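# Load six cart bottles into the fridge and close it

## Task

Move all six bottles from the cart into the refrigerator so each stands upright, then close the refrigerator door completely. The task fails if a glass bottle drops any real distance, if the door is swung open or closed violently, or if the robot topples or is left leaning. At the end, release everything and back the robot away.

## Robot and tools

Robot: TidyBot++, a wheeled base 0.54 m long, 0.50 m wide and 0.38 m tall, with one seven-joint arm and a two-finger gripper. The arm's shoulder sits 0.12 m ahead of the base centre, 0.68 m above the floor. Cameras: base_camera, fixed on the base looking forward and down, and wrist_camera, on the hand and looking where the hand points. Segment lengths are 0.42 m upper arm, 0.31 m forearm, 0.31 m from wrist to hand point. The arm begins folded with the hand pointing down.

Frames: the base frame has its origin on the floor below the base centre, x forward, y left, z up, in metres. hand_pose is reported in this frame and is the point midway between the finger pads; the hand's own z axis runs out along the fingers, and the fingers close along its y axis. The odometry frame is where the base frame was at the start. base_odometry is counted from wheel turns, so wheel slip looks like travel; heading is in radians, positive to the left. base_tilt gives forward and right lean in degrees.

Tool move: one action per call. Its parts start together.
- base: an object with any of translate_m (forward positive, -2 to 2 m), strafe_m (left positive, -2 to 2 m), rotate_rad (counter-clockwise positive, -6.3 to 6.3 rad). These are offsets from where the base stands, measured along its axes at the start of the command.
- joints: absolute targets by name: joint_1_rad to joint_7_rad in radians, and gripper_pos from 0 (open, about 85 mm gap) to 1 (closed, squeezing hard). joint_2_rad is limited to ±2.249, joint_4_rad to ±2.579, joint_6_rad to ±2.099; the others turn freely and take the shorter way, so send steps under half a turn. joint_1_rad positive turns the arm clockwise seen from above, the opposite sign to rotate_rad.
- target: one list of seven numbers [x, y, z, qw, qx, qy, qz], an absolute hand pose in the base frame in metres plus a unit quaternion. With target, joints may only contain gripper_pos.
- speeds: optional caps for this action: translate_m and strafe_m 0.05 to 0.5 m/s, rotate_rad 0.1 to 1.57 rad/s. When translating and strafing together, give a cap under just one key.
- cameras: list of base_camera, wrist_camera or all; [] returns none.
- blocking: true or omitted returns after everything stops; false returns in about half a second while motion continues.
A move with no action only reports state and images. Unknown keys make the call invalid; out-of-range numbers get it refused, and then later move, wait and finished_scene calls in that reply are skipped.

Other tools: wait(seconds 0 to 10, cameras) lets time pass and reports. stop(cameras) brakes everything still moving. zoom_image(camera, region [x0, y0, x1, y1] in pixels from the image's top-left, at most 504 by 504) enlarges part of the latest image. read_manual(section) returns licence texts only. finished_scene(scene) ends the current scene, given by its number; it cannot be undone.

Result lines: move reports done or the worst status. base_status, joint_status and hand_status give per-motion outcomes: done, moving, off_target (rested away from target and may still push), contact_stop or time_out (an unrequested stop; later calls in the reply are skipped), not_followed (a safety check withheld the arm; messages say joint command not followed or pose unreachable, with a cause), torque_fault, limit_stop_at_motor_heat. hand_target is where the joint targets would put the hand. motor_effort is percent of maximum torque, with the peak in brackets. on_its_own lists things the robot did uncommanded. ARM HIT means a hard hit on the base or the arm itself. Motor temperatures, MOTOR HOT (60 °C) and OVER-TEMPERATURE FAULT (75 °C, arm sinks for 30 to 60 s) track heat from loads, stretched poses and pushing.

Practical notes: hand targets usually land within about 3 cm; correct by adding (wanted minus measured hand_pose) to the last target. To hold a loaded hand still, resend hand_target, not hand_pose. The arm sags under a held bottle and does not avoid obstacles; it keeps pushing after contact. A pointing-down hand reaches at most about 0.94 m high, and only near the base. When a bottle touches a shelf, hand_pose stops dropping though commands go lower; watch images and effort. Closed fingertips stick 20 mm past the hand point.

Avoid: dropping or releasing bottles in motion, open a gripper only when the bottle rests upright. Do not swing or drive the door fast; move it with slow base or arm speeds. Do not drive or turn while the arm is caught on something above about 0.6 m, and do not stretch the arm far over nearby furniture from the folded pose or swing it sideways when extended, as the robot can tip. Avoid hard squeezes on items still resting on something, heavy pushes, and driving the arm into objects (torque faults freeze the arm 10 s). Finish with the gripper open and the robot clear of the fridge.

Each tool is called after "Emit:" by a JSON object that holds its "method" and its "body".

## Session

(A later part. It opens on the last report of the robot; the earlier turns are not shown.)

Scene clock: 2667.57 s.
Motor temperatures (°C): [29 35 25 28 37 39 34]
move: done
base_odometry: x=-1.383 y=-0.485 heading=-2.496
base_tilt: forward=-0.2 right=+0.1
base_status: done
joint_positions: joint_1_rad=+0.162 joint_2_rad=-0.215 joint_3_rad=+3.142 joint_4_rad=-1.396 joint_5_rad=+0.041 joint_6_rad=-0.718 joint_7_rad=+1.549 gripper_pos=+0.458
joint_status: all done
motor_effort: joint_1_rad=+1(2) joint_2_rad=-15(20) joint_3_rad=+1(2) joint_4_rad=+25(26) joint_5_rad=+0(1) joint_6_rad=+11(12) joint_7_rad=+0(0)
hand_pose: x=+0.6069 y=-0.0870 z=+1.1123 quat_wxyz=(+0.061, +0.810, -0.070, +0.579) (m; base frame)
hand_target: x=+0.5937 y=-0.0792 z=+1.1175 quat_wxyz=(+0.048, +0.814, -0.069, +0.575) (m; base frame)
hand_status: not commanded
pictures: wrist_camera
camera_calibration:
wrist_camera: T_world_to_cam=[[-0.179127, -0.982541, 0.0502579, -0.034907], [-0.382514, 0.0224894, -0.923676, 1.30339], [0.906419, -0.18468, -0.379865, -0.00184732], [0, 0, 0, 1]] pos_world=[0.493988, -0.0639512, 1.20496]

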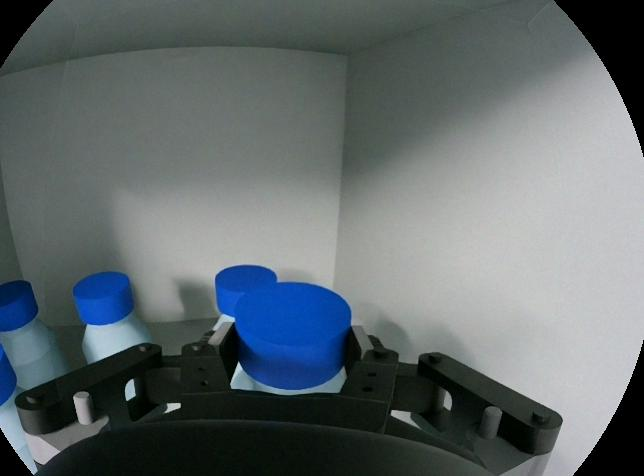

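Emit:
{"method": "move", "body": {"joints": {"joint_2_rad": -0.262, "joint_4_rad": -1.575, "joint_6_rad": -0.51}, "cameras": []}}

Emit:
{"method": "move", "body": {"joints": {"joint_2_rad": -0.265, "joint_4_rad": -1.605, "joint_6_rad": -0.485}, "cameras": ["wrist_camera"]}}

Scene clock: 2676.57 s.
Motor temperatures (°C): [29 35 25 28 37 39 34]
move: done
base_odometry: x=-1.383 y=-0.485 heading=-2.496
base_tilt: forward=-0.1 right=+0.1
base_status: not commanded
joint_positions: joint_1_rad=+0.162 joint_2_rad=-0.234 joint_3_rad=+3.142 joint_4_rad=-1.561 joint_5_rad=+0.041 joint_6_rad=-0.575 joint_7_rad=+1.549 gripper_pos=+0.458
joint_status: all done
motor_effort: joint_1_rad=+0(1) joint_2_rad=-14(17) joint_3_rad=+0(1) joint_4_rad=+24(26) joint_5_rad=-1(1) joint_6_rad=+9(12) joint_7_rad=+0(0)
hand_pose: x=+0.6135 y=-0.0866 z=+1.0654 quat_wxyz=(+0.060, +0.811, -0.067, +0.578) (m; base frame)
hand_target: x=+0.6086 y=-0.0817 z=+1.0907 quat_wxyz=(+0.051, +0.788, -0.067, +0.610) (m; base frame)
hand_status: not commanded
pictures: none
No camera images: "cameras" was empty.

Scene clock: 2677.20 s.
Motor temperatures (°C): [29 35 25 28 37 39 34]
move: done
base_odometry: x=-1.383 y=-0.485 heading=-2.496
base_tilt: forward=-0.1 right=+0.2
base_status: not commanded
joint_positions: joint_1_rad=+0.162 joint_2_rad=-0.243 joint_3_rad=+3.142 joint_4_rad=-1.586 joint_5_rad=+0.041 joint_6_rad=-0.542 joint_7_rad=+1.549 gripper_pos=+0.458
joint_status: all done
motor_effort: joint_1_rad=-1(1) joint_2_rad=-12(14) joint_3_rad=+0(0) joint_4_rad=+23(25) joint_5_rad=-1(1) joint_6_rad=+8(9) joint_7_rad=+0(1)
hand_pose: x=+0.6126 y=-0.0862 z=+1.0652 quat_wxyz=(+0.060, +0.806, -0.066, +0.585) (m; base frame)
hand_target: x=+0.6093 y=-0.0819 z=+1.0815 quat_wxyz=(+0.051, +0.788, -0.067, +0.610) (m; base frame)
hand_status: not commanded
pictures: wrist_camera
camera_calibration:
wrist_camera: T_world_to_cam=[[-0.173238, -0.983492, 0.052262, -0.0365658], [-0.370395, 0.0158911, -0.928738, 1.25947], [0.912577, -0.18025, -0.367034, -0.0418233], [0, 0, 0, 1]] pos_world=[0.498335, -0.0635152, 1.15628]

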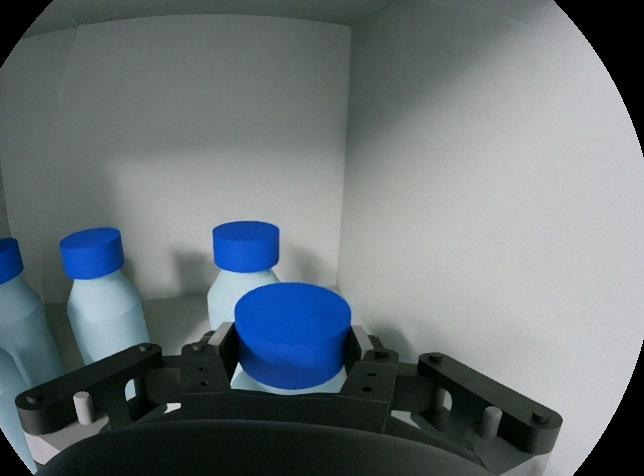

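Emit:
{"method": "move", "body": {"joints": {"gripper_pos": 0.2}, "cameras": []}}

Emit:
{"method": "move", "body": {"base": {"translate_m": -0.13, "strafe_m": 0.021}, "speeds": {"translate_m": 0.12}, "cameras": ["wrist_camera"]}}

Scene clock: 2685.23 s.
Motor temperatures (°C): [29 35 25 28 37 39 34]
move: done
base_odometry: x=-1.383 y=-0.485 heading=-2.496
base_tilt: forward=-0.2 right=+0.1
base_status: not commanded
joint_positions: joint_1_rad=+0.162 joint_2_rad=-0.243 joint_3_rad=+3.142 joint_4_rad=-1.586 joint_5_rad=+0.041 joint_6_rad=-0.542 joint_7_rad=+1.549 gripper_pos=+0.200
joint_status: all done
motor_effort: joint_1_rad=+0(1) joint_2_rad=-12(13) joint_3_rad=+1(1) joint_4_rad=+23(24) joint_5_rad=+0(1) joint_6_rad=+8(9) joint_7_rad=+0(1)
hand_pose: x=+0.6126 y=-0.0862 z=+1.0649 quat_wxyz=(+0.060, +0.806, -0.066, +0.585) (m; base frame)
hand_target: x=+0.6093 y=-0.0819 z=+1.0815 quat_wxyz=(+0.051, +0.788, -0.067, +0.610) (m; base frame)
hand_status: not commanded
pictures: none
No camera images: "cameras" was empty.

Scene clock: 2686.93 s.
Motor temperatures (°C): [29 35 25 28 37 39 34]
move: done
base_odometry: x=-1.266 y=-0.423 heading=-2.496
base_tilt: forward=-0.2 right=+0.1
base_status: done
joint_positions: joint_1_rad=+0.162 joint_2_rad=-0.257 joint_3_rad=+3.142 joint_4_rad=-1.587 joint_5_rad=+0.041 joint_6_rad=-0.542 joint_7_rad=+1.549 gripper_pos=+0.200
joint_status: not commanded
motor_effort: joint_1_rad=+0(1) joint_2_rad=-13(16) joint_3_rad=+1(2) joint_4_rad=+23(23) joint_5_rad=+0(1) joint_6_rad=+8(9) joint_7_rad=+0(0)
hand_pose: x=+0.6074 y=-0.0854 z=+1.0714 quat_wxyz=(+0.061, +0.802, -0.066, +0.590) (m; base frame)
hand_target: x=+0.6093 y=-0.0819 z=+1.0815 quat_wxyz=(+0.051, +0.788, -0.067, +0.610) (m; base frame)
hand_status: not commanded
pictures: wrist_camera
camera_calibration:
wrist_camera: T_world_to_cam=[[-0.173945, -0.983376, 0.052098, -0.0363679], [-0.358528, 0.0139675, -0.933414, 1.26095], [0.91717, -0.181042, -0.354998, -0.0503542], [0, 0, 0, 1]] pos_world=[0.491943, -0.0624919, 1.16101]

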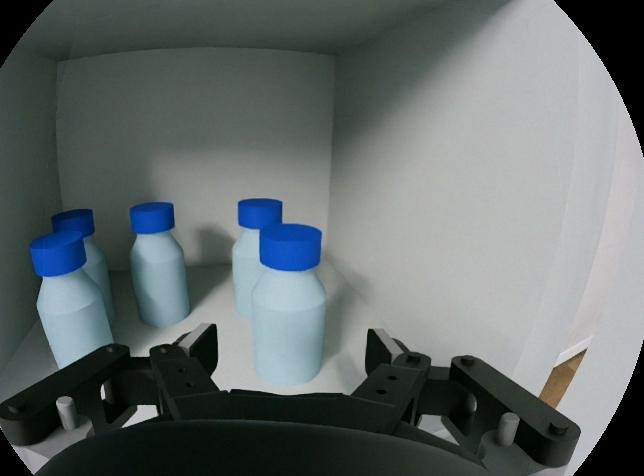

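Emit:
{"method": "move", "body": {"base": {"translate_m": -0.72}, "speeds": {"translate_m": 0.45}, "joints": {"joint_1_rad": 0.01, "joint_2_rad": -0.235, "joint_3_rad": 3.14, "joint_4_rad": -1.377, "joint_5_rad": 0, "joint_6_rad": -0.77, "joint_7_rad": 1.57}, "cameras": []}}

Emit:
{"method": "move", "body": {"base": {"translate_m": -0.570, "strafe_m": -0.772, "rotate_rad": -0.646}, "speeds": {"translate_m": 0.5, "rotate_rad": 0.4}, "joints": {"joint_1_rad": 0.01, "joint_2_rad": 0.19, "joint_3_rad": 3.14, "joint_4_rad": -1.63, "joint_5_rad": 0, "joint_6_rad": -0.08, "joint_7_rad": 1.57, "gripper_pos": 0.2}, "cameras": []}}

Emit:
{"method": "move", "body": {"joints": {"joint_4_rad": -1.576}, "cameras": ["wrist_camera"]}}

Scene clock: 2711.60 s.
Motor temperatures (°C): [29 35 25 28 37 39 34]
move: done
base_odometry: x=-0.691 y=+0.010 heading=-2.496
base_tilt: forward=-0.2 right=+0.2
base_status: done
joint_positions: joint_1_rad=+0.022 joint_2_rad=-0.244 joint_3_rad=+3.141 joint_4_rad=-1.384 joint_5_rad=+0.041 joint_6_rad=-0.698 joint_7_rad=+1.549 gripper_pos=+0.200
joint_status: all done
motor_effort: joint_1_rad=+0(2) joint_2_rad=-11(16) joint_3_rad=+1(3) joint_4_rad=+22(25) joint_5_rad=+0(1) joint_6_rad=+8(10) joint_7_rad=+0(1)
hand_pose: x=+0.6029 y=-0.0177 z=+1.1390 quat_wxyz=(+0.020, +0.795, -0.013, +0.606) (m; base frame)
hand_target: x=+0.6003 y=-0.0025 z=+1.1175 quat_wxyz=(+0.002, +0.817, -0.004, +0.577) (m; base frame)
hand_status: not commanded
pictures: none
No camera images: "cameras" was empty.

Scene clock: 2714.90 s.
Motor temperatures (°C): [29 35 25 28 37 39 34]
move: done
base_odometry: x=-0.700 y=+0.969 heading=+3.140
base_tilt: forward=-0.2 right=+0.2
base_status: done
joint_positions: joint_1_rad=+0.016 joint_2_rad=+0.196 joint_3_rad=+3.143 joint_4_rad=-1.619 joint_5_rad=+0.041 joint_6_rad=-0.141 joint_7_rad=+1.549 gripper_pos=+0.200
joint_status: all done
motor_effort: joint_1_rad=+0(3) joint_2_rad=-28(32) joint_3_rad=+0(4) joint_4_rad=+23(26) joint_5_rad=+0(2) joint_6_rad=+8(10) joint_7_rad=+0(1)
hand_pose: x=+0.7944 y=-0.0121 z=+0.9014 quat_wxyz=(+0.013, +0.829, -0.001, +0.558) (m; base frame)
hand_target: x=+0.7977 y=-0.0044 z=+0.9169 quat_wxyz=(+0.002, +0.813, -0.004, +0.582) (m; base frame)
hand_status: not commanded
pictures: none
No camera images: "cameras" was empty.

Scene clock: 2715.67 s.
Motor temperatures (°C): [29 35 25 28 37 39 34]
move: done
base_odometry: x=-0.700 y=+0.969 heading=+3.140
base_tilt: forward=-0.2 right=+0.1
base_status: not commanded
joint_positions: joint_1_rad=+0.016 joint_2_rad=+0.196 joint_3_rad=+3.143 joint_4_rad=-1.579 joint_5_rad=+0.041 joint_6_rad=-0.136 joint_7_rad=+1.549 gripper_pos=+0.200
joint_status: all done
motor_effort: joint_1_rad=+0(1) joint_2_rad=-27(29) joint_3_rad=+0(1) joint_4_rad=+23(24) joint_5_rad=+0(1) joint_6_rad=+8(9) joint_7_rad=+0(0)
hand_pose: x=+0.8023 y=-0.0122 z=+0.9271 quat_wxyz=(+0.013, +0.816, -0.001, +0.577) (m; base frame)
hand_target: x=+0.8064 y=-0.0045 z=+0.9495 quat_wxyz=(+0.002, +0.797, -0.004, +0.603) (m; base frame)
hand_status: not commanded
pictures: wrist_camera
camera_calibration:
wrist_camera: T_world_to_cam=[[-0.0112646, -0.998544, 0.0527501, -0.0542699], [-0.392104, -0.0441174, -0.918862, 1.20788], [0.919852, -0.0310341, -0.391036, -0.234001], [0, 0, 0, 1]] pos_world=[0.688249, -0.00816443, 1.02123]

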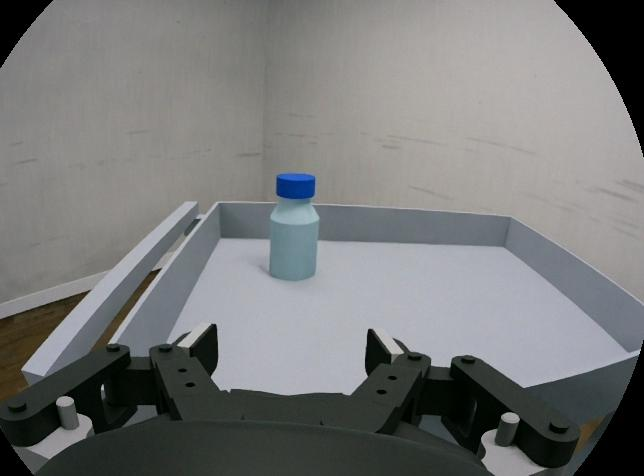

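Emit:
{"method": "move", "body": {"base": {"translate_m": 0.285, "strafe_m": 0.008}, "speeds": {"translate_m": 0.2}, "cameras": ["wrist_camera"]}}

Scene clock: 2730.57 s.
Motor temperatures (°C): [29 35 25 28 37 39 34]
move: done
base_odometry: x=-0.985 y=+0.962 heading=+3.140
base_tilt: forward=-0.1 right=+0.1
base_status: done
joint_positions: joint_1_rad=+0.016 joint_2_rad=+0.196 joint_3_rad=+3.143 joint_4_rad=-1.579 joint_5_rad=+0.041 joint_6_rad=-0.135 joint_7_rad=+1.549 gripper_pos=+0.200
joint_status: not commanded
motor_effort: joint_1_rad=+0(1) joint_2_rad=-28(31) joint_3_rad=+0(1) joint_4_rad=+22(24) joint_5_rad=+0(1) joint_6_rad=+8(9) joint_7_rad=+0(0)
hand_pose: x=+0.8023 y=-0.0121 z=+0.9274 quat_wxyz=(+0.013, +0.816, -0.001, +0.578) (m; base frame)
hand_target: x=+0.8064 y=-0.0045 z=+0.9495 quat_wxyz=(+0.002, +0.797, -0.004, +0.603) (m; base frame)
hand_status: not commanded
pictures: wrist_camera
camera_calibration:
wrist_camera: T_world_to_cam=[[-0.0112494, -0.998544, 0.0527491, -0.0542673], [-0.391379, -0.0441469, -0.91917, 1.20785], [0.920161, -0.030985, -0.390312, -0.234848], [0, 0, 0, 1]] pos_world=[0.688215, -0.00814221, 1.02142]

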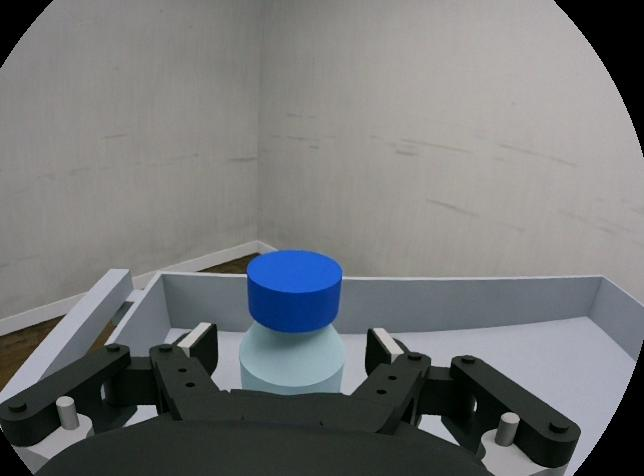

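Emit:
{"method": "move", "body": {"base": {"translate_m": 0.042, "strafe_m": -0.001}, "speeds": {"translate_m": 0.1}, "cameras": ["wrist_camera"]}}

Scene clock: 2736.90 s.
Motor temperatures (°C): [29 35 25 28 37 39 34]
move: done
base_odometry: x=-1.027 y=+0.963 heading=+3.140
base_tilt: forward=-0.1 right=+0.1
base_status: done
joint_positions: joint_1_rad=+0.016 joint_2_rad=+0.195 joint_3_rad=+3.143 joint_4_rad=-1.579 joint_5_rad=+0.041 joint_6_rad=-0.135 joint_7_rad=+1.549 gripper_pos=+0.200
joint_status: not commanded
motor_effort: joint_1_rad=+0(2) joint_2_rad=-27(30) joint_3_rad=+1(1) joint_4_rad=+23(24) joint_5_rad=+0(1) joint_6_rad=+8(9) joint_7_rad=+0(0)
hand_pose: x=+0.8022 y=-0.0121 z=+0.9280 quat_wxyz=(+0.013, +0.816, -0.001, +0.578) (m; base frame)
hand_target: x=+0.8064 y=-0.0045 z=+0.9495 quat_wxyz=(+0.002, +0.797, -0.004, +0.603) (m; base frame)
hand_status: not commanded
pictures: wrist_camera
camera_calibration:
wrist_camera: T_world_to_cam=[[-0.0112911, -0.998544, 0.0527522, -0.0542631], [-0.390479, -0.0441637, -0.919552, 1.20795], [0.920543, -0.0309814, -0.389412, -0.235623], [0, 0, 0, 1]] pos_world=[0.687968, -0.00813639, 1.02188]

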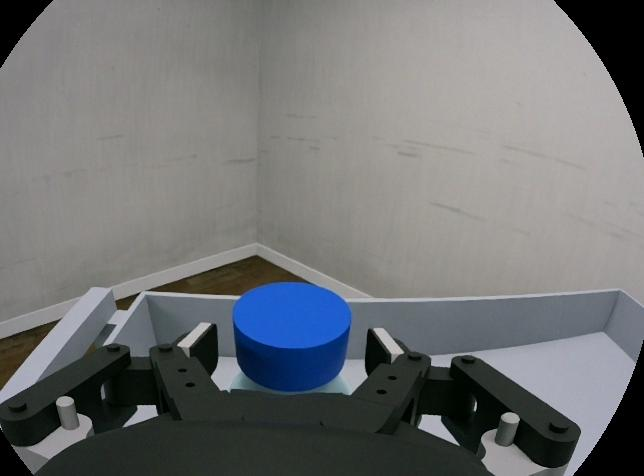

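Emit:
{"method": "move", "body": {"joints": {"gripper_pos": 0.75}, "cameras": []}}

Emit:
{"method": "move", "body": {"joints": {"joint_2_rad": 0.045, "joint_4_rad": -1.40, "joint_6_rad": -0.50}, "cameras": ["wrist_camera"]}}

Scene clock: 2748.47 s.
Motor temperatures (°C): [29 35 25 28 37 39 34]
move: off_target
base_odometry: x=-1.027 y=+0.963 heading=+3.140
base_tilt: forward=-0.2 right=+0.2
base_status: not commanded
joint_positions: joint_1_rad=+0.016 joint_2_rad=+0.195 joint_3_rad=+3.143 joint_4_rad=-1.578 joint_5_rad=+0.041 joint_6_rad=-0.134 joint_7_rad=+1.549 gripper_pos=+0.458
joint_status: gripper_pos off_target (ended at +0.458, target +0.750)
motor_effort: joint_1_rad=+0(1) joint_2_rad=-28(28) joint_3_rad=+0(1) joint_4_rad=+24(24) joint_5_rad=+0(1) joint_6_rad=+9(10) joint_7_rad=+0(0)
hand_pose: x=+0.8023 y=-0.0120 z=+0.9287 quat_wxyz=(+0.013, +0.815, -0.001, +0.579) (m; base frame)
hand_target: x=+0.8064 y=-0.0045 z=+0.9495 quat_wxyz=(+0.002, +0.797, -0.004, +0.603) (m; base frame)
hand_status: not commanded
pictures: none
No camera images: "cameras" was empty.

Scene clock: 2749.97 s.
Motor temperatures (°C): [29 35 25 28 37 39 34]
move: done
base_odometry: x=-1.027 y=+0.963 heading=+3.140
base_tilt: forward=-0.2 right=+0.2
base_status: not commanded
joint_positions: joint_1_rad=+0.016 joint_2_rad=+0.083 joint_3_rad=+3.142 joint_4_rad=-1.430 joint_5_rad=+0.041 joint_6_rad=-0.454 joint_7_rad=+1.549 gripper_pos=+0.458
joint_status: all done
motor_effort: joint_1_rad=+0(1) joint_2_rad=-29(37) joint_3_rad=+1(1) joint_4_rad=+28(30) joint_5_rad=+0(1) joint_6_rad=+12(13) joint_7_rad=+0(0)
hand_pose: x=+0.7548 y=-0.0147 z=+0.9994 quat_wxyz=(+0.016, +0.832, -0.005, +0.554) (m; base frame)
hand_target: x=+0.7395 y=-0.0039 z=+1.0278 quat_wxyz=(+0.002, +0.826, -0.004, +0.563) (m; base frame)
hand_status: not commanded
pictures: wrist_camera
camera_calibration:
wrist_camera: T_world_to_cam=[[-0.0204567, -0.998357, 0.0535213, -0.0549705], [-0.443345, -0.0389231, -0.895506, 1.27095], [0.896118, -0.0420475, -0.44182, -0.0936776], [0, 0, 0, 1]] pos_world=[0.646291, -0.0093497, 1.0997]

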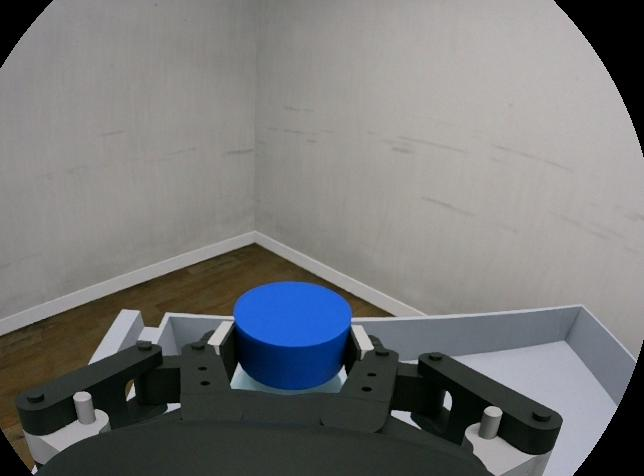

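Emit:
{"method": "move", "body": {"base": {"translate_m": -0.48}, "speeds": {"translate_m": 0.3}, "joints": {"joint_1_rad": 0.01, "joint_2_rad": -0.235, "joint_4_rad": -1.377, "joint_6_rad": -0.77}, "cameras": []}}

Emit:
{"method": "move", "body": {"base": {"translate_m": 0.098, "strafe_m": 0.954, "rotate_rad": 0.646}, "speeds": {"translate_m": 0.45, "rotate_rad": 0.4}, "cameras": ["base_camera", "wrist_camera"]}}

Scene clock: 2760.77 s.
Motor temperatures (°C): [29 35 25 28 37 39 34]
move: done
base_odometry: x=-0.547 y=+0.963 heading=+3.141
base_tilt: forward=-0.2 right=+0.2
base_status: done
joint_positions: joint_1_rad=+0.014 joint_2_rad=-0.215 joint_3_rad=+3.142 joint_4_rad=-1.404 joint_5_rad=+0.041 joint_6_rad=-0.724 joint_7_rad=+1.549 gripper_pos=+0.458
joint_status: all done
motor_effort: joint_1_rad=+0(2) joint_2_rad=-16(36) joint_3_rad=+1(3) joint_4_rad=+27(31) joint_5_rad=+0(1) joint_6_rad=+12(14) joint_7_rad=+0(0)
hand_pose: x=+0.6142 y=-0.0146 z=+1.1059 quat_wxyz=(+0.018, +0.817, -0.010, +0.577) (m; base frame)
hand_target: x=+0.6003 y=-0.0026 z=+1.1175 quat_wxyz=(+0.002, +0.817, -0.004, +0.577) (m; base frame)
hand_status: not commanded
pictures: none
No camera images: "cameras" was empty.

Scene clock: 2764.17 s.
Motor temperatures (°C): [29 35 25 28 37 39 34]
move: done
base_odometry: x=-0.646 y=+0.008 heading=-2.496
base_tilt: forward=-0.2 right=+0.2
base_status: done
joint_positions: joint_1_rad=+0.012 joint_2_rad=-0.214 joint_3_rad=+3.139 joint_4_rad=-1.404 joint_5_rad=+0.041 joint_6_rad=-0.724 joint_7_rad=+1.549 gripper_pos=+0.458
joint_status: not commanded
motor_effort: joint_1_rad=+0(3) joint_2_rad=-17(19) joint_3_rad=+1(4) joint_4_rad=+27(28) joint_5_rad=+0(2) joint_6_rad=+12(13) joint_7_rad=+0(1)
hand_pose: x=+0.6145 y=-0.0115 z=+1.1052 quat_wxyz=(+0.017, +0.817, -0.008, +0.576) (m; base frame)
hand_target: x=+0.6003 y=-0.0026 z=+1.1175 quat_wxyz=(+0.002, +0.817, -0.004, +0.577) (m; base frame)
hand_status: not commanded
pictures: base_camera, wrist_camera
camera_calibration:
wrist_camera: T_world_to_cam=[[-0.0268208, -0.99834, 0.0509725, -0.0535641], [-0.395645, -0.0362256, -0.917689, 1.29889], [0.918012, -0.0447802, -0.394016, 0.0126143], [0, 0, 0, 1]] pos_world=[0.500883, -0.00585715, 1.19968]

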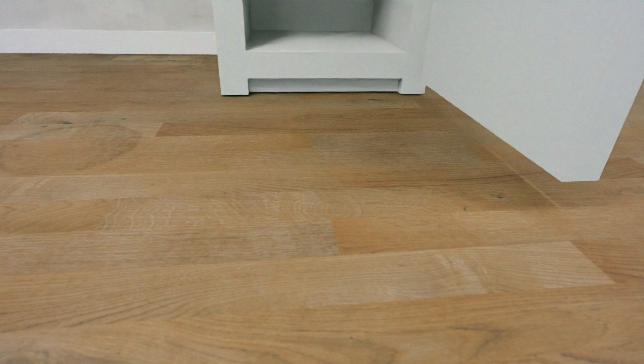

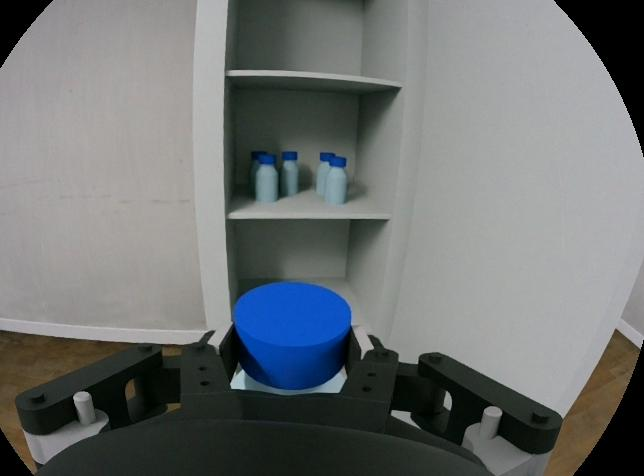

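Emit:
{"method": "move", "body": {"cameras": ["wrist_camera", "base_camera"]}}

Scene clock: 2808.90 s.
Motor temperatures (°C): [29 35 25 28 37 39 34]
base_odometry: x=-0.646 y=+0.008 heading=-2.496
base_tilt: forward=-0.1 right=+0.1
base_status: done
joint_positions: joint_1_rad=+0.012 joint_2_rad=-0.214 joint_3_rad=+3.139 joint_4_rad=-1.404 joint_5_rad=+0.041 joint_6_rad=-0.724 joint_7_rad=+1.549 gripper_pos=+0.458
joint_status: not commanded
motor_effort: joint_1_rad=+0(3) joint_2_rad=-16(19) joint_3_rad=+1(4) joint_4_rad=+27(28) joint_5_rad=+0(2) joint_6_rad=+12(13) joint_7_rad=+0(1)
hand_pose: x=+0.6145 y=-0.0115 z=+1.1052 quat_wxyz=(+0.017, +0.817, -0.008, +0.576) (m; base frame)
hand_target: x=+0.6003 y=-0.0026 z=+1.1175 quat_wxyz=(+0.002, +0.817, -0.004, +0.577) (m; base frame)
hand_status: not commanded
pictures: base_camera, wrist_camera
camera_calibration:
wrist_camera: T_world_to_cam=[[-0.0268208, -0.99834, 0.0509725, -0.0535641], [-0.395645, -0.0362256, -0.917689, 1.29889], [0.918012, -0.0447802, -0.394016, 0.0126143], [0, 0, 0, 1]] pos_world=[0.500883, -0.00585715, 1.19968]

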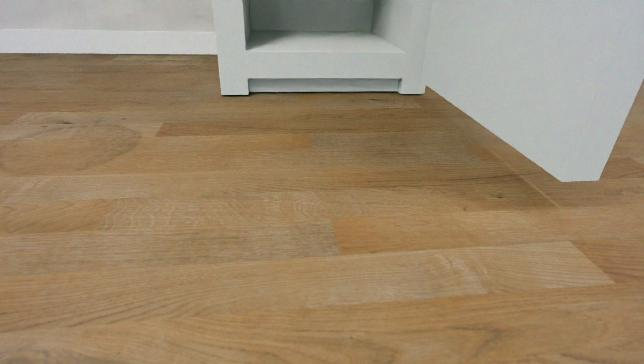

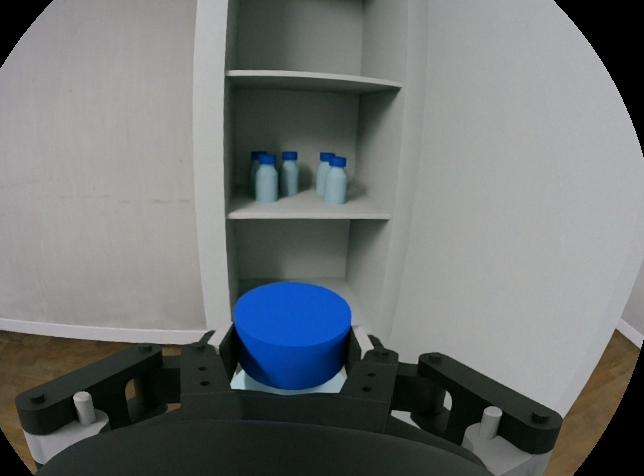

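Emit:
{"method": "move", "body": {"base": {"translate_m": 0.885, "strafe_m": -0.029}, "joints": {"joint_1_rad": 0.01}, "speeds": {"translate_m": 0.35}, "cameras": ["wrist_camera", "base_camera"]}}

Scene clock: 2898.03 s.
Motor temperatures (°C): [29 35 25 28 37 39 34]
move: done
base_odometry: x=-1.371 y=-0.501 heading=-2.496
base_tilt: forward=-0.1 right=+0.1
base_status: done
joint_positions: joint_1_rad=+0.012 joint_2_rad=-0.208 joint_3_rad=+3.139 joint_4_rad=-1.404 joint_5_rad=+0.041 joint_6_rad=-0.726 joint_7_rad=+1.549 gripper_pos=+0.458
joint_status: all done
motor_effort: joint_1_rad=+0(1) joint_2_rad=-18(21) joint_3_rad=+1(2) joint_4_rad=+27(28) joint_5_rad=+0(0) joint_6_rad=+12(14) joint_7_rad=+0(0)
hand_pose: x=+0.6169 y=-0.0115 z=+1.1015 quat_wxyz=(+0.017, +0.820, -0.008, +0.572) (m; base frame)
hand_target: x=+0.6003 y=-0.0026 z=+1.1175 quat_wxyz=(+0.002, +0.817, -0.004, +0.577) (m; base frame)
hand_status: not commanded
pictures: base_camera, wrist_camera
camera_calibration:
wrist_camera: T_world_to_cam=[[-0.0264804, -0.998344, 0.0510705, -0.0536794], [-0.403335, -0.0360751, -0.914341, 1.29749], [0.914669, -0.0448106, -0.401712, 0.0195114], [0, 0, 0, 1]] pos_world=[0.504055, -0.00590922, 1.19693]

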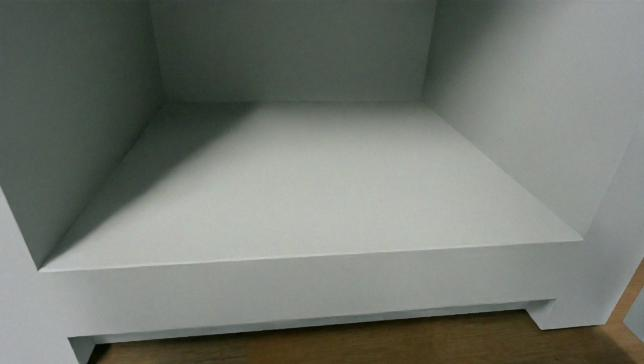

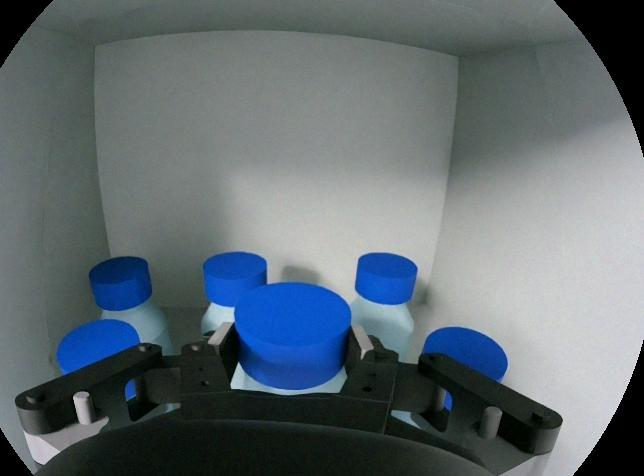

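Emit:
{"method": "move", "body": {"joints": {"joint_1_rad": 0.01, "joint_2_rad": -0.262, "joint_4_rad": -1.575, "joint_6_rad": -0.51}, "cameras": []}}

Emit:
{"method": "move", "body": {"joints": {"joint_1_rad": 0.01, "joint_2_rad": -0.265, "joint_4_rad": -1.605, "joint_6_rad": -0.485}, "cameras": ["wrist_camera"]}}

Scene clock: 2927.73 s.
Motor temperatures (°C): [29 35 25 28 37 39 34]
move: done
base_odometry: x=-1.371 y=-0.501 heading=-2.496
base_tilt: forward=-0.1 right=+0.2
base_status: not commanded
joint_positions: joint_1_rad=+0.012 joint_2_rad=-0.234 joint_3_rad=+3.139 joint_4_rad=-1.562 joint_5_rad=+0.041 joint_6_rad=-0.576 joint_7_rad=+1.549 gripper_pos=+0.458
joint_status: all done
motor_effort: joint_1_rad=-1(2) joint_2_rad=-15(18) joint_3_rad=-1(1) joint_4_rad=+25(28) joint_5_rad=-1(1) joint_6_rad=+10(12) joint_7_rad=+0(1)
hand_pose: x=+0.6205 y=-0.0101 z=+1.0653 quat_wxyz=(+0.016, +0.814, -0.005, +0.580) (m; base frame)
hand_target: x=+0.6154 y=-0.0027 z=+1.0907 quat_wxyz=(+0.003, +0.790, -0.004, +0.613) (m; base frame)
hand_status: not commanded
pictures: none
No camera images: "cameras" was empty.

Scene clock: 2928.37 s.
Motor temperatures (°C): [29 35 25 28 37 39 34]
move: done
base_odometry: x=-1.371 y=-0.501 heading=-2.496
base_tilt: forward=-0.2 right=+0.1
base_status: not commanded
joint_positions: joint_1_rad=+0.012 joint_2_rad=-0.243 joint_3_rad=+3.139 joint_4_rad=-1.586 joint_5_rad=+0.041 joint_6_rad=-0.542 joint_7_rad=+1.549 gripper_pos=+0.458
joint_status: all done
motor_effort: joint_1_rad=-2(2) joint_2_rad=-12(14) joint_3_rad=-1(1) joint_4_rad=+23(24) joint_5_rad=-2(2) joint_6_rad=+9(10) joint_7_rad=+0(1)
hand_pose: x=+0.6199 y=-0.0098 z=+1.0651 quat_wxyz=(+0.016, +0.809, -0.004, +0.588) (m; base frame)
hand_target: x=+0.6161 y=-0.0027 z=+1.0815 quat_wxyz=(+0.003, +0.791, -0.004, +0.612) (m; base frame)
hand_status: not commanded
pictures: wrist_camera
camera_calibration:
wrist_camera: T_world_to_cam=[[-0.0214249, -0.998375, 0.0527991, -0.0549995], [-0.368871, -0.0411914, -0.928568, 1.25916], [0.929234, -0.0393705, -0.367389, -0.0432785], [0, 0, 0, 1]] pos_world=[0.503504, -0.0047475, 1.15622]

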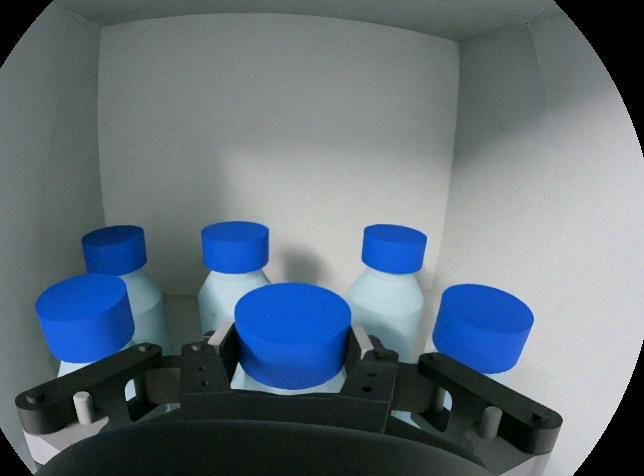

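Emit:
{"method": "move", "body": {"joints": {"gripper_pos": 0.2}, "cameras": ["wrist_camera"]}}

Scene clock: 2937.33 s.
Motor temperatures (°C): [29 35 25 28 37 39 34]
move: done
base_odometry: x=-1.371 y=-0.501 heading=-2.496
base_tilt: forward=-0.2 right=+0.2
base_status: not commanded
joint_positions: joint_1_rad=+0.012 joint_2_rad=-0.243 joint_3_rad=+3.139 joint_4_rad=-1.586 joint_5_rad=+0.041 joint_6_rad=-0.542 joint_7_rad=+1.549 gripper_pos=+0.200
joint_status: all done
motor_effort: joint_1_rad=+0(2) joint_2_rad=-12(13) joint_3_rad=+1(1) joint_4_rad=+23(24) joint_5_rad=+0(2) joint_6_rad=+9(9) joint_7_rad=+0(1)
hand_pose: x=+0.6199 y=-0.0098 z=+1.0649 quat_wxyz=(+0.016, +0.809, -0.004, +0.588) (m; base frame)
hand_target: x=+0.6161 y=-0.0027 z=+1.0815 quat_wxyz=(+0.003, +0.791, -0.004, +0.612) (m; base frame)
hand_status: not commanded
pictures: wrist_camera
camera_calibration:
wrist_camera: T_world_to_cam=[[-0.0213493, -0.998376, 0.0528103, -0.0550153], [-0.369053, -0.0412219, -0.928494, 1.25903], [0.929163, -0.0393125, -0.367574, -0.0430978], [0, 0, 0, 1]] pos_world=[0.503518, -0.00472075, 1.15606]

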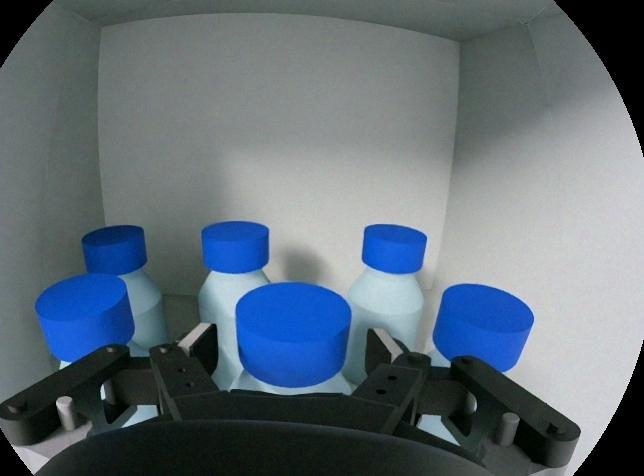

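Emit:
{"method": "move", "body": {"base": {"translate_m": -0.14}, "speeds": {"translate_m": 0.12}, "cameras": ["wrist_camera"]}}

Scene clock: 2946.73 s.
Motor temperatures (°C): [29 35 25 28 37 39 34]
move: done
base_odometry: x=-1.259 y=-0.416 heading=-2.496
base_tilt: forward=-0.2 right=+0.2
base_status: done
joint_positions: joint_1_rad=+0.012 joint_2_rad=-0.258 joint_3_rad=+3.139 joint_4_rad=-1.587 joint_5_rad=+0.041 joint_6_rad=-0.542 joint_7_rad=+1.549 gripper_pos=+0.200
joint_status: not commanded
motor_effort: joint_1_rad=+0(1) joint_2_rad=-12(17) joint_3_rad=+1(1) joint_4_rad=+23(23) joint_5_rad=+0(1) joint_6_rad=+8(9) joint_7_rad=+0(0)
hand_pose: x=+0.6142 y=-0.0097 z=+1.0719 quat_wxyz=(+0.016, +0.805, -0.004, +0.593) (m; base frame)
hand_target: x=+0.6161 y=-0.0027 z=+1.0815 quat_wxyz=(+0.003, +0.791, -0.004, +0.612) (m; base frame)
hand_status: not commanded
pictures: wrist_camera
camera_calibration:
wrist_camera: T_world_to_cam=[[-0.0220902, -0.998368, 0.0526684, -0.0548282], [-0.35563, -0.0413887, -0.93371, 1.26076], [0.934366, -0.0393563, -0.354135, -0.0528316], [0, 0, 0, 1]] pos_world=[0.496517, -0.0046367, 1.16136]

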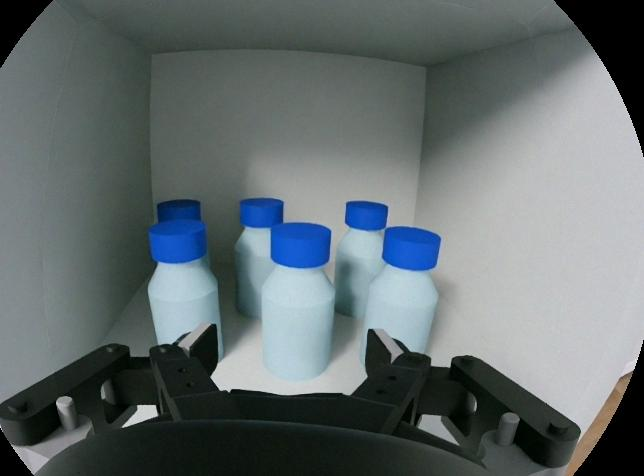

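Emit:
{"method": "move", "body": {"base": {"translate_m": -0.85}, "speeds": {"translate_m": 0.45}, "cameras": ["wrist_camera", "base_camera"]}}

Scene clock: 3008.03 s.
Motor temperatures (°C): [29 35 25 28 37 39 34]
move: done
base_odometry: x=-0.580 y=+0.096 heading=-2.495
base_tilt: forward=-0.2 right=+0.1
base_status: done
joint_positions: joint_1_rad=+0.012 joint_2_rad=-0.263 joint_3_rad=+3.139 joint_4_rad=-1.588 joint_5_rad=+0.041 joint_6_rad=-0.541 joint_7_rad=+1.549 gripper_pos=+0.200
joint_status: not commanded
motor_effort: joint_1_rad=+0(1) joint_2_rad=-11(15) joint_3_rad=+1(1) joint_4_rad=+23(24) joint_5_rad=+0(1) joint_6_rad=+9(9) joint_7_rad=+0(0)
hand_pose: x=+0.6124 y=-0.0097 z=+1.0738 quat_wxyz=(+0.016, +0.803, -0.004, +0.595) (m; base frame)
hand_target: x=+0.6161 y=-0.0027 z=+1.0815 quat_wxyz=(+0.003, +0.791, -0.004, +0.612) (m; base frame)
hand_status: not commanded
pictures: base_camera, wrist_camera
camera_calibration:
wrist_camera: T_world_to_cam=[[-0.022292, -0.998365, 0.0526293, -0.0547742], [-0.351484, -0.0414554, -0.935275, 1.26109], [0.935928, -0.0393475, -0.349986, -0.0559266], [0, 0, 0, 1]] pos_world=[0.494375, -0.00460636, 1.16277]

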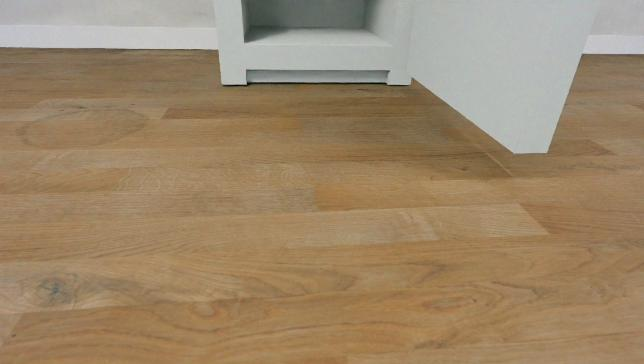

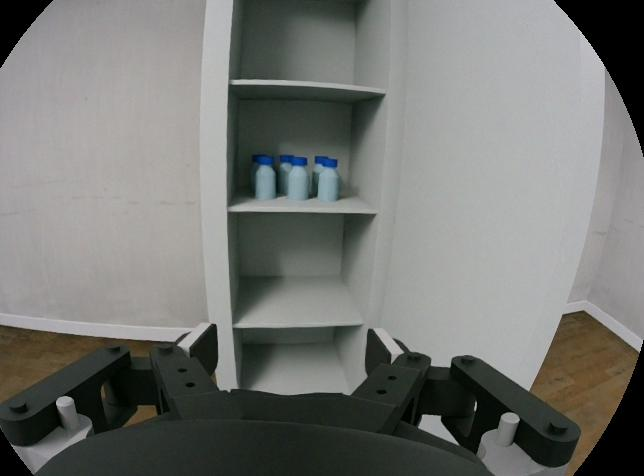

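Emit:
{"method": "zoom_image", "body": {"camera": "base_camera", "region": [200, 40, 440, 175]}}

Emit:
{"method": "zoom_image", "body": {"camera": "base_camera", "region": [400, 60, 600, 180]}}

Scaled by 2.100.

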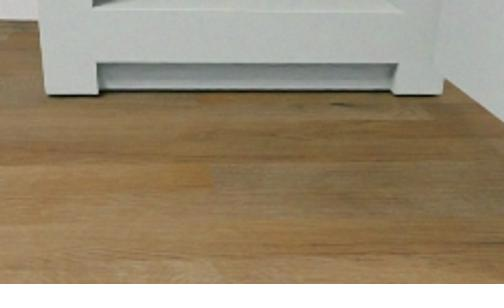

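Scaled by 2.520.

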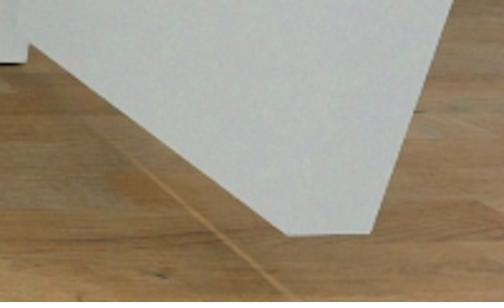

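Emit:
{"method": "move", "body": {"base": {"translate_m": -0.05, "strafe_m": -0.5, "rotate_rad": -0.6}, "joints": {"joint_1_rad": 0.02, "joint_2_rad": 0.07, "joint_3_rad": 3.14, "joint_4_rad": -1.892, "joint_5_rad": 0.0, "joint_6_rad": 0.391, "joint_7_rad": 1.57, "gripper_pos": 0.55}, "cameras": ["wrist_camera", "base_camera"]}}

Scene clock: 3081.33 s.
Motor temperatures (°C): [29 34 25 27 37 39 34]
move: done
base_odometry: x=-0.842 y=+0.525 heading=-3.095
base_tilt: forward=-0.1 right=+0.2
base_status: done
joint_positions: joint_1_rad=+0.026 joint_2_rad=+0.072 joint_3_rad=+3.147 joint_4_rad=-1.880 joint_5_rad=+0.041 joint_6_rad=+0.330 joint_7_rad=+1.549 gripper_pos=+0.550
joint_status: all done
motor_effort: joint_1_rad=-1(3) joint_2_rad=-23(26) joint_3_rad=+0(5) joint_4_rad=+22(25) joint_5_rad=+0(2) joint_6_rad=+9(10) joint_7_rad=+0(1)
hand_pose: x=+0.7520 y=-0.0138 z=+0.9685 quat_wxyz=(+0.012, +0.725, +0.000, +0.689) (m; base frame)
hand_target: x=+0.7502 y=-0.0103 z=+0.9816 quat_wxyz=(+0.006, +0.707, -0.007, +0.707) (m; base frame)
hand_status: not commanded
pictures: base_camera, wrist_camera
camera_calibration:
wrist_camera: T_world_to_cam=[[-0.0208516, -0.99855, 0.0496203, -0.0483601], [-0.11452, -0.0469189, -0.992312, 1.0885], [0.993202, -0.0263738, -0.113375, -0.495656], [0, 0, 0, 1]] pos_world=[0.615933, -0.010291, 1.02634]

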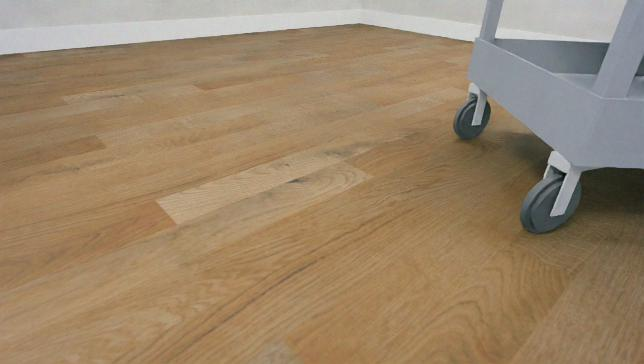

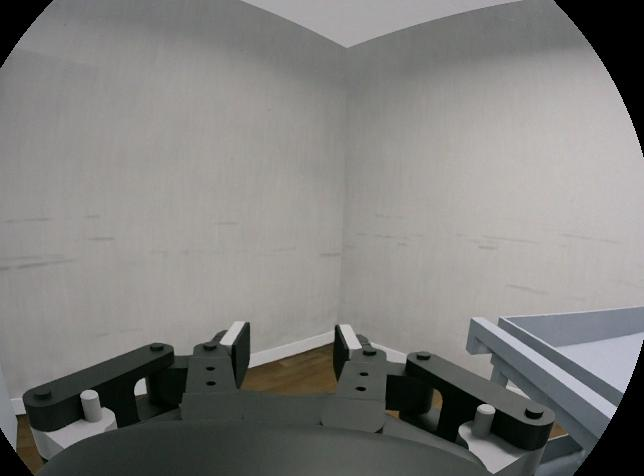

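Emit:
{"method": "move", "body": {"base": {"translate_m": 0.10, "strafe_m": -0.235, "rotate_rad": 0.6}, "cameras": ["wrist_camera", "base_camera"]}}

Scene clock: 3201.90 s.
Motor temperatures (°C): [29 35 25 27 37 39 34]
move: done
base_odometry: x=-0.953 y=+0.755 heading=-2.494
base_tilt: forward=-0.1 right=+0.2
base_status: done
joint_positions: joint_1_rad=+0.021 joint_2_rad=+0.072 joint_3_rad=+3.141 joint_4_rad=-1.880 joint_5_rad=+0.041 joint_6_rad=+0.332 joint_7_rad=+1.549 gripper_pos=+0.550
joint_status: not commanded
motor_effort: joint_1_rad=+0(3) joint_2_rad=-23(25) joint_3_rad=+0(2) joint_4_rad=+22(23) joint_5_rad=+0(1) joint_6_rad=+9(9) joint_7_rad=+0(0)
hand_pose: x=+0.7521 y=-0.0076 z=+0.9692 quat_wxyz=(+0.008, +0.724, +0.003, +0.689) (m; base frame)
hand_target: x=+0.7502 y=-0.0103 z=+0.9816 quat_wxyz=(+0.006, +0.707, -0.007, +0.707) (m; base frame)
hand_status: not commanded
pictures: base_camera, wrist_camera
camera_calibration:
wrist_camera: T_world_to_cam=[[-0.0109679, -0.998728, 0.0492246, -0.0492557], [-0.112046, -0.04769, -0.992558, 1.0878], [0.993643, -0.0164017, -0.11138, -0.497683], [0, 0, 0, 1]] pos_world=[0.615862, -0.00547887, 1.02669]

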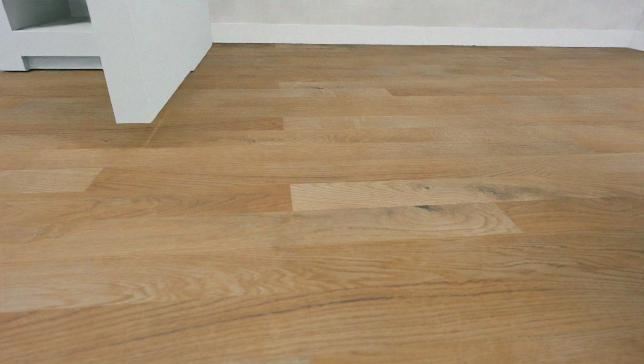

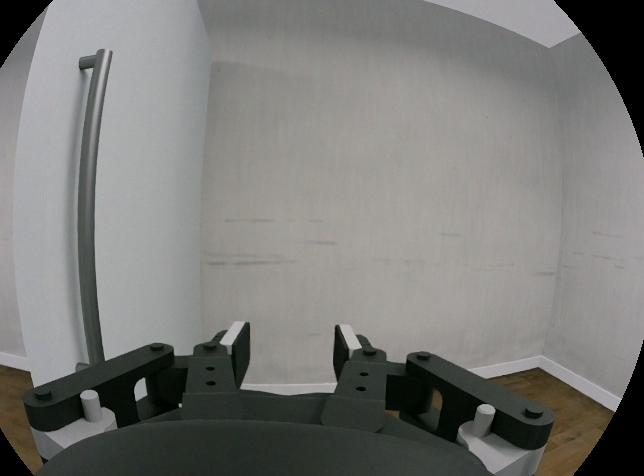

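Emit:
{"method": "zoom_image", "body": {"camera": "base_camera", "region": [0, 20, 240, 150]}}

Scaled by 2.100.

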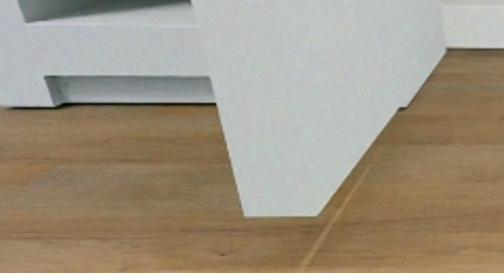

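Emit:
{"method": "move", "body": {"base": {"translate_m": 0.191, "strafe_m": -0.066, "rotate_rad": 0.42}, "cameras": ["wrist_camera", "base_camera"]}}

Scene clock: 3306.23 s.
Motor temperatures (°C): [29 35 25 27 37 39 34]
move: done
base_odometry: x=-1.145 y=+0.692 heading=-2.073
base_tilt: forward=-0.1 right=+0.2
base_status: done
joint_positions: joint_1_rad=+0.017 joint_2_rad=+0.074 joint_3_rad=+3.137 joint_4_rad=-1.880 joint_5_rad=+0.041 joint_6_rad=+0.334 joint_7_rad=+1.549 gripper_pos=+0.550
joint_status: not commanded
motor_effort: joint_1_rad=-1(3) joint_2_rad=-23(26) joint_3_rad=+1(3) joint_4_rad=+22(23) joint_5_rad=-1(1) joint_6_rad=+8(9) joint_7_rad=+0(0)
hand_pose: x=+0.7525 y=-0.0025 z=+0.9689 quat_wxyz=(+0.005, +0.724, +0.006, +0.690) (m; base frame)
hand_target: x=+0.7502 y=-0.0103 z=+0.9816 quat_wxyz=(+0.006, +0.707, -0.007, +0.707) (m; base frame)
hand_status: not commanded
pictures: base_camera, wrist_camera
camera_calibration:
wrist_camera: T_world_to_cam=[[-0.00282999, -0.9988, 0.0488904, -0.0499853], [-0.111115, -0.0482737, -0.992634, 1.08717], [0.993804, -0.0082416, -0.110845, -0.498611], [0, 0, 0, 1]] pos_world=[0.616181, -0.00155276, 1.02634]

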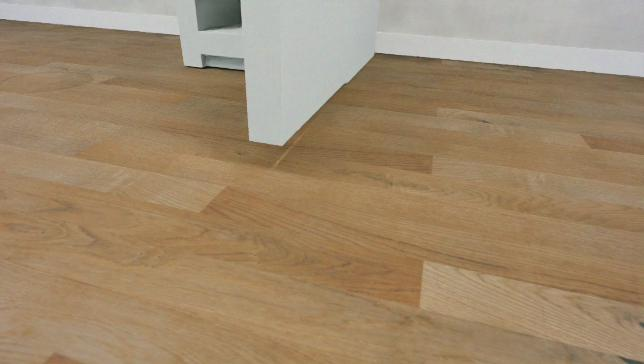

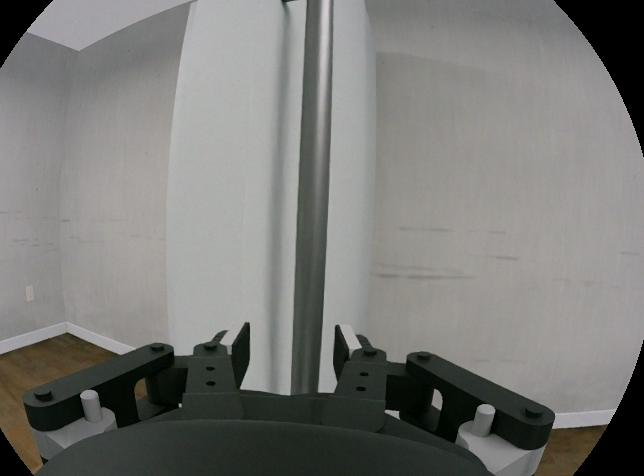

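Emit:
{"method": "move", "body": {"base": {"translate_m": 0.08, "strafe_m": -0.014}, "speeds": {"translate_m": 0.12}, "cameras": ["wrist_camera"]}}

Scene clock: 3338.80 s.
Motor temperatures (°C): [29 35 25 27 37 39 34]
move: done
base_odometry: x=-1.196 y=+0.629 heading=-2.074
base_tilt: forward=-0.1 right=+0.1
base_status: done
joint_positions: joint_1_rad=+0.017 joint_2_rad=+0.074 joint_3_rad=+3.137 joint_4_rad=-1.880 joint_5_rad=+0.041 joint_6_rad=+0.335 joint_7_rad=+1.549 gripper_pos=+0.550
joint_status: not commanded
motor_effort: joint_1_rad=+0(2) joint_2_rad=-23(26) joint_3_rad=+1(2) joint_4_rad=+22(23) joint_5_rad=-1(1) joint_6_rad=+9(10) joint_7_rad=+0(0)
hand_pose: x=+0.7526 y=-0.0025 z=+0.9687 quat_wxyz=(+0.005, +0.724, +0.006, +0.690) (m; base frame)
hand_target: x=+0.7502 y=-0.0103 z=+0.9816 quat_wxyz=(+0.006, +0.707, -0.007, +0.707) (m; base frame)
hand_status: not commanded
pictures: wrist_camera
camera_calibration:
wrist_camera: T_world_to_cam=[[-0.00280386, -0.998801, 0.0488755, -0.0499731], [-0.110937, -0.0482633, -0.992655, 1.0869], [0.993824, -0.00820535, -0.110668, -0.498966], [0, 0, 0, 1]] pos_world=[0.616322, -0.00154989, 1.02614]

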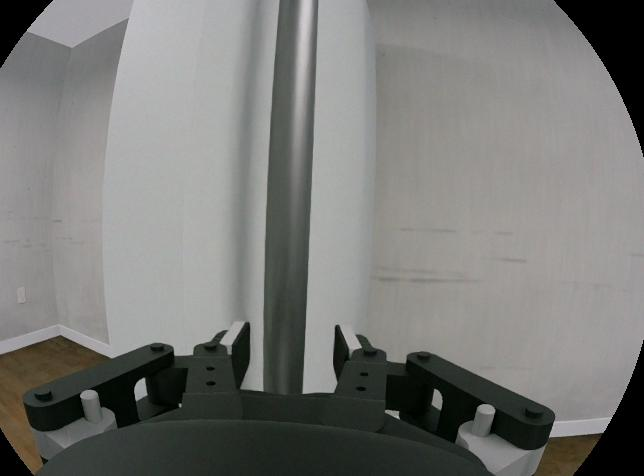

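Emit:
{"method": "move", "body": {"base": {"translate_m": 0.05, "strafe_m": 0.004}, "speeds": {"translate_m": 0.08}, "cameras": ["wrist_camera"]}}

Scene clock: 3349.47 s.
Motor temperatures (°C): [29 35 25 27 37 39 34]
move: done
base_odometry: x=-1.217 y=+0.583 heading=-2.074
base_tilt: forward=-0.2 right=+0.1
base_status: done
joint_positions: joint_1_rad=+0.018 joint_2_rad=+0.074 joint_3_rad=+3.138 joint_4_rad=-1.880 joint_5_rad=+0.041 joint_6_rad=+0.335 joint_7_rad=+1.549 gripper_pos=+0.550
joint_status: not commanded
motor_effort: joint_1_rad=+0(2) joint_2_rad=-23(26) joint_3_rad=+1(1) joint_4_rad=+22(24) joint_5_rad=-1(1) joint_6_rad=+9(10) joint_7_rad=+0(0)
hand_pose: x=+0.7525 y=-0.0035 z=+0.9688 quat_wxyz=(+0.006, +0.724, +0.006, +0.690) (m; base frame)
hand_target: x=+0.7502 y=-0.0103 z=+0.9816 quat_wxyz=(+0.006, +0.707, -0.007, +0.707) (m; base frame)
hand_status: not commanded
pictures: wrist_camera
camera_calibration:
wrist_camera: T_world_to_cam=[[-0.00441045, -0.998793, 0.0489255, -0.0498119], [-0.110704, -0.0481375, -0.992687, 1.08673], [0.993844, -0.00979446, -0.110358, -0.499162], [0, 0, 0, 1]] pos_world=[0.616175, -0.00232827, 1.02613]

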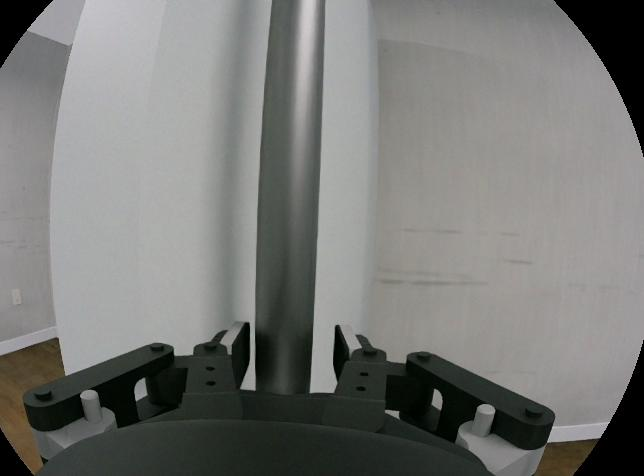

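Emit:
{"method": "move", "body": {"joints": {"gripper_pos": 0.9}, "cameras": ["wrist_camera"]}}

Scene clock: 3361.37 s.
Motor temperatures (°C): [29 35 25 27 37 39 34]
move: off_target
base_odometry: x=-1.217 y=+0.583 heading=-2.074
base_tilt: forward=-0.2 right=+0.1
base_status: not commanded
joint_positions: joint_1_rad=+0.015 joint_2_rad=+0.073 joint_3_rad=+3.135 joint_4_rad=-1.881 joint_5_rad=+0.041 joint_6_rad=+0.336 joint_7_rad=+1.549 gripper_pos=+0.758
joint_status: gripper_pos off_target (ended at +0.758, target +0.900)
motor_effort: joint_1_rad=+2(5) joint_2_rad=-23(23) joint_3_rad=+2(6) joint_4_rad=+22(24) joint_5_rad=-1(2) joint_6_rad=+9(9) joint_7_rad=+1(1)
hand_pose: x=+0.7520 y=-0.0002 z=+0.9688 quat_wxyz=(+0.004, +0.724, +0.008, +0.690) (m; base frame)
hand_target: x=+0.7502 y=-0.0103 z=+0.9816 quat_wxyz=(+0.006, +0.707, -0.007, +0.707) (m; base frame)
hand_status: not commanded
pictures: wrist_camera
camera_calibration:
wrist_camera: T_world_to_cam=[[0.000868434, -0.998811, 0.048736, -0.0503074], [-0.110444, -0.0485336, -0.992697, 1.08667], [0.993882, -0.00452049, -0.110354, -0.498702], [0, 0, 0, 1]] pos_world=[0.61571, 0.000238108, 1.02615]

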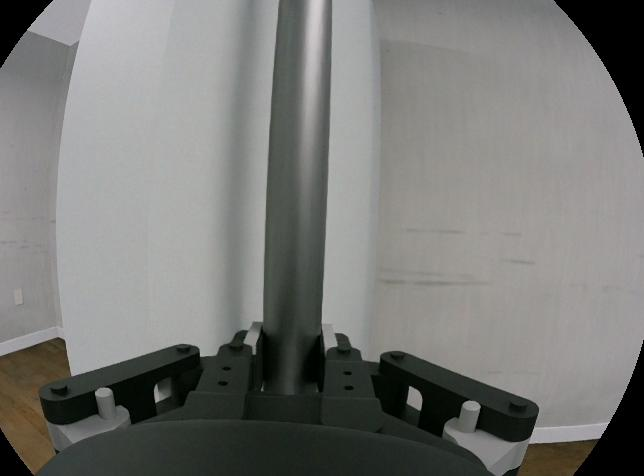

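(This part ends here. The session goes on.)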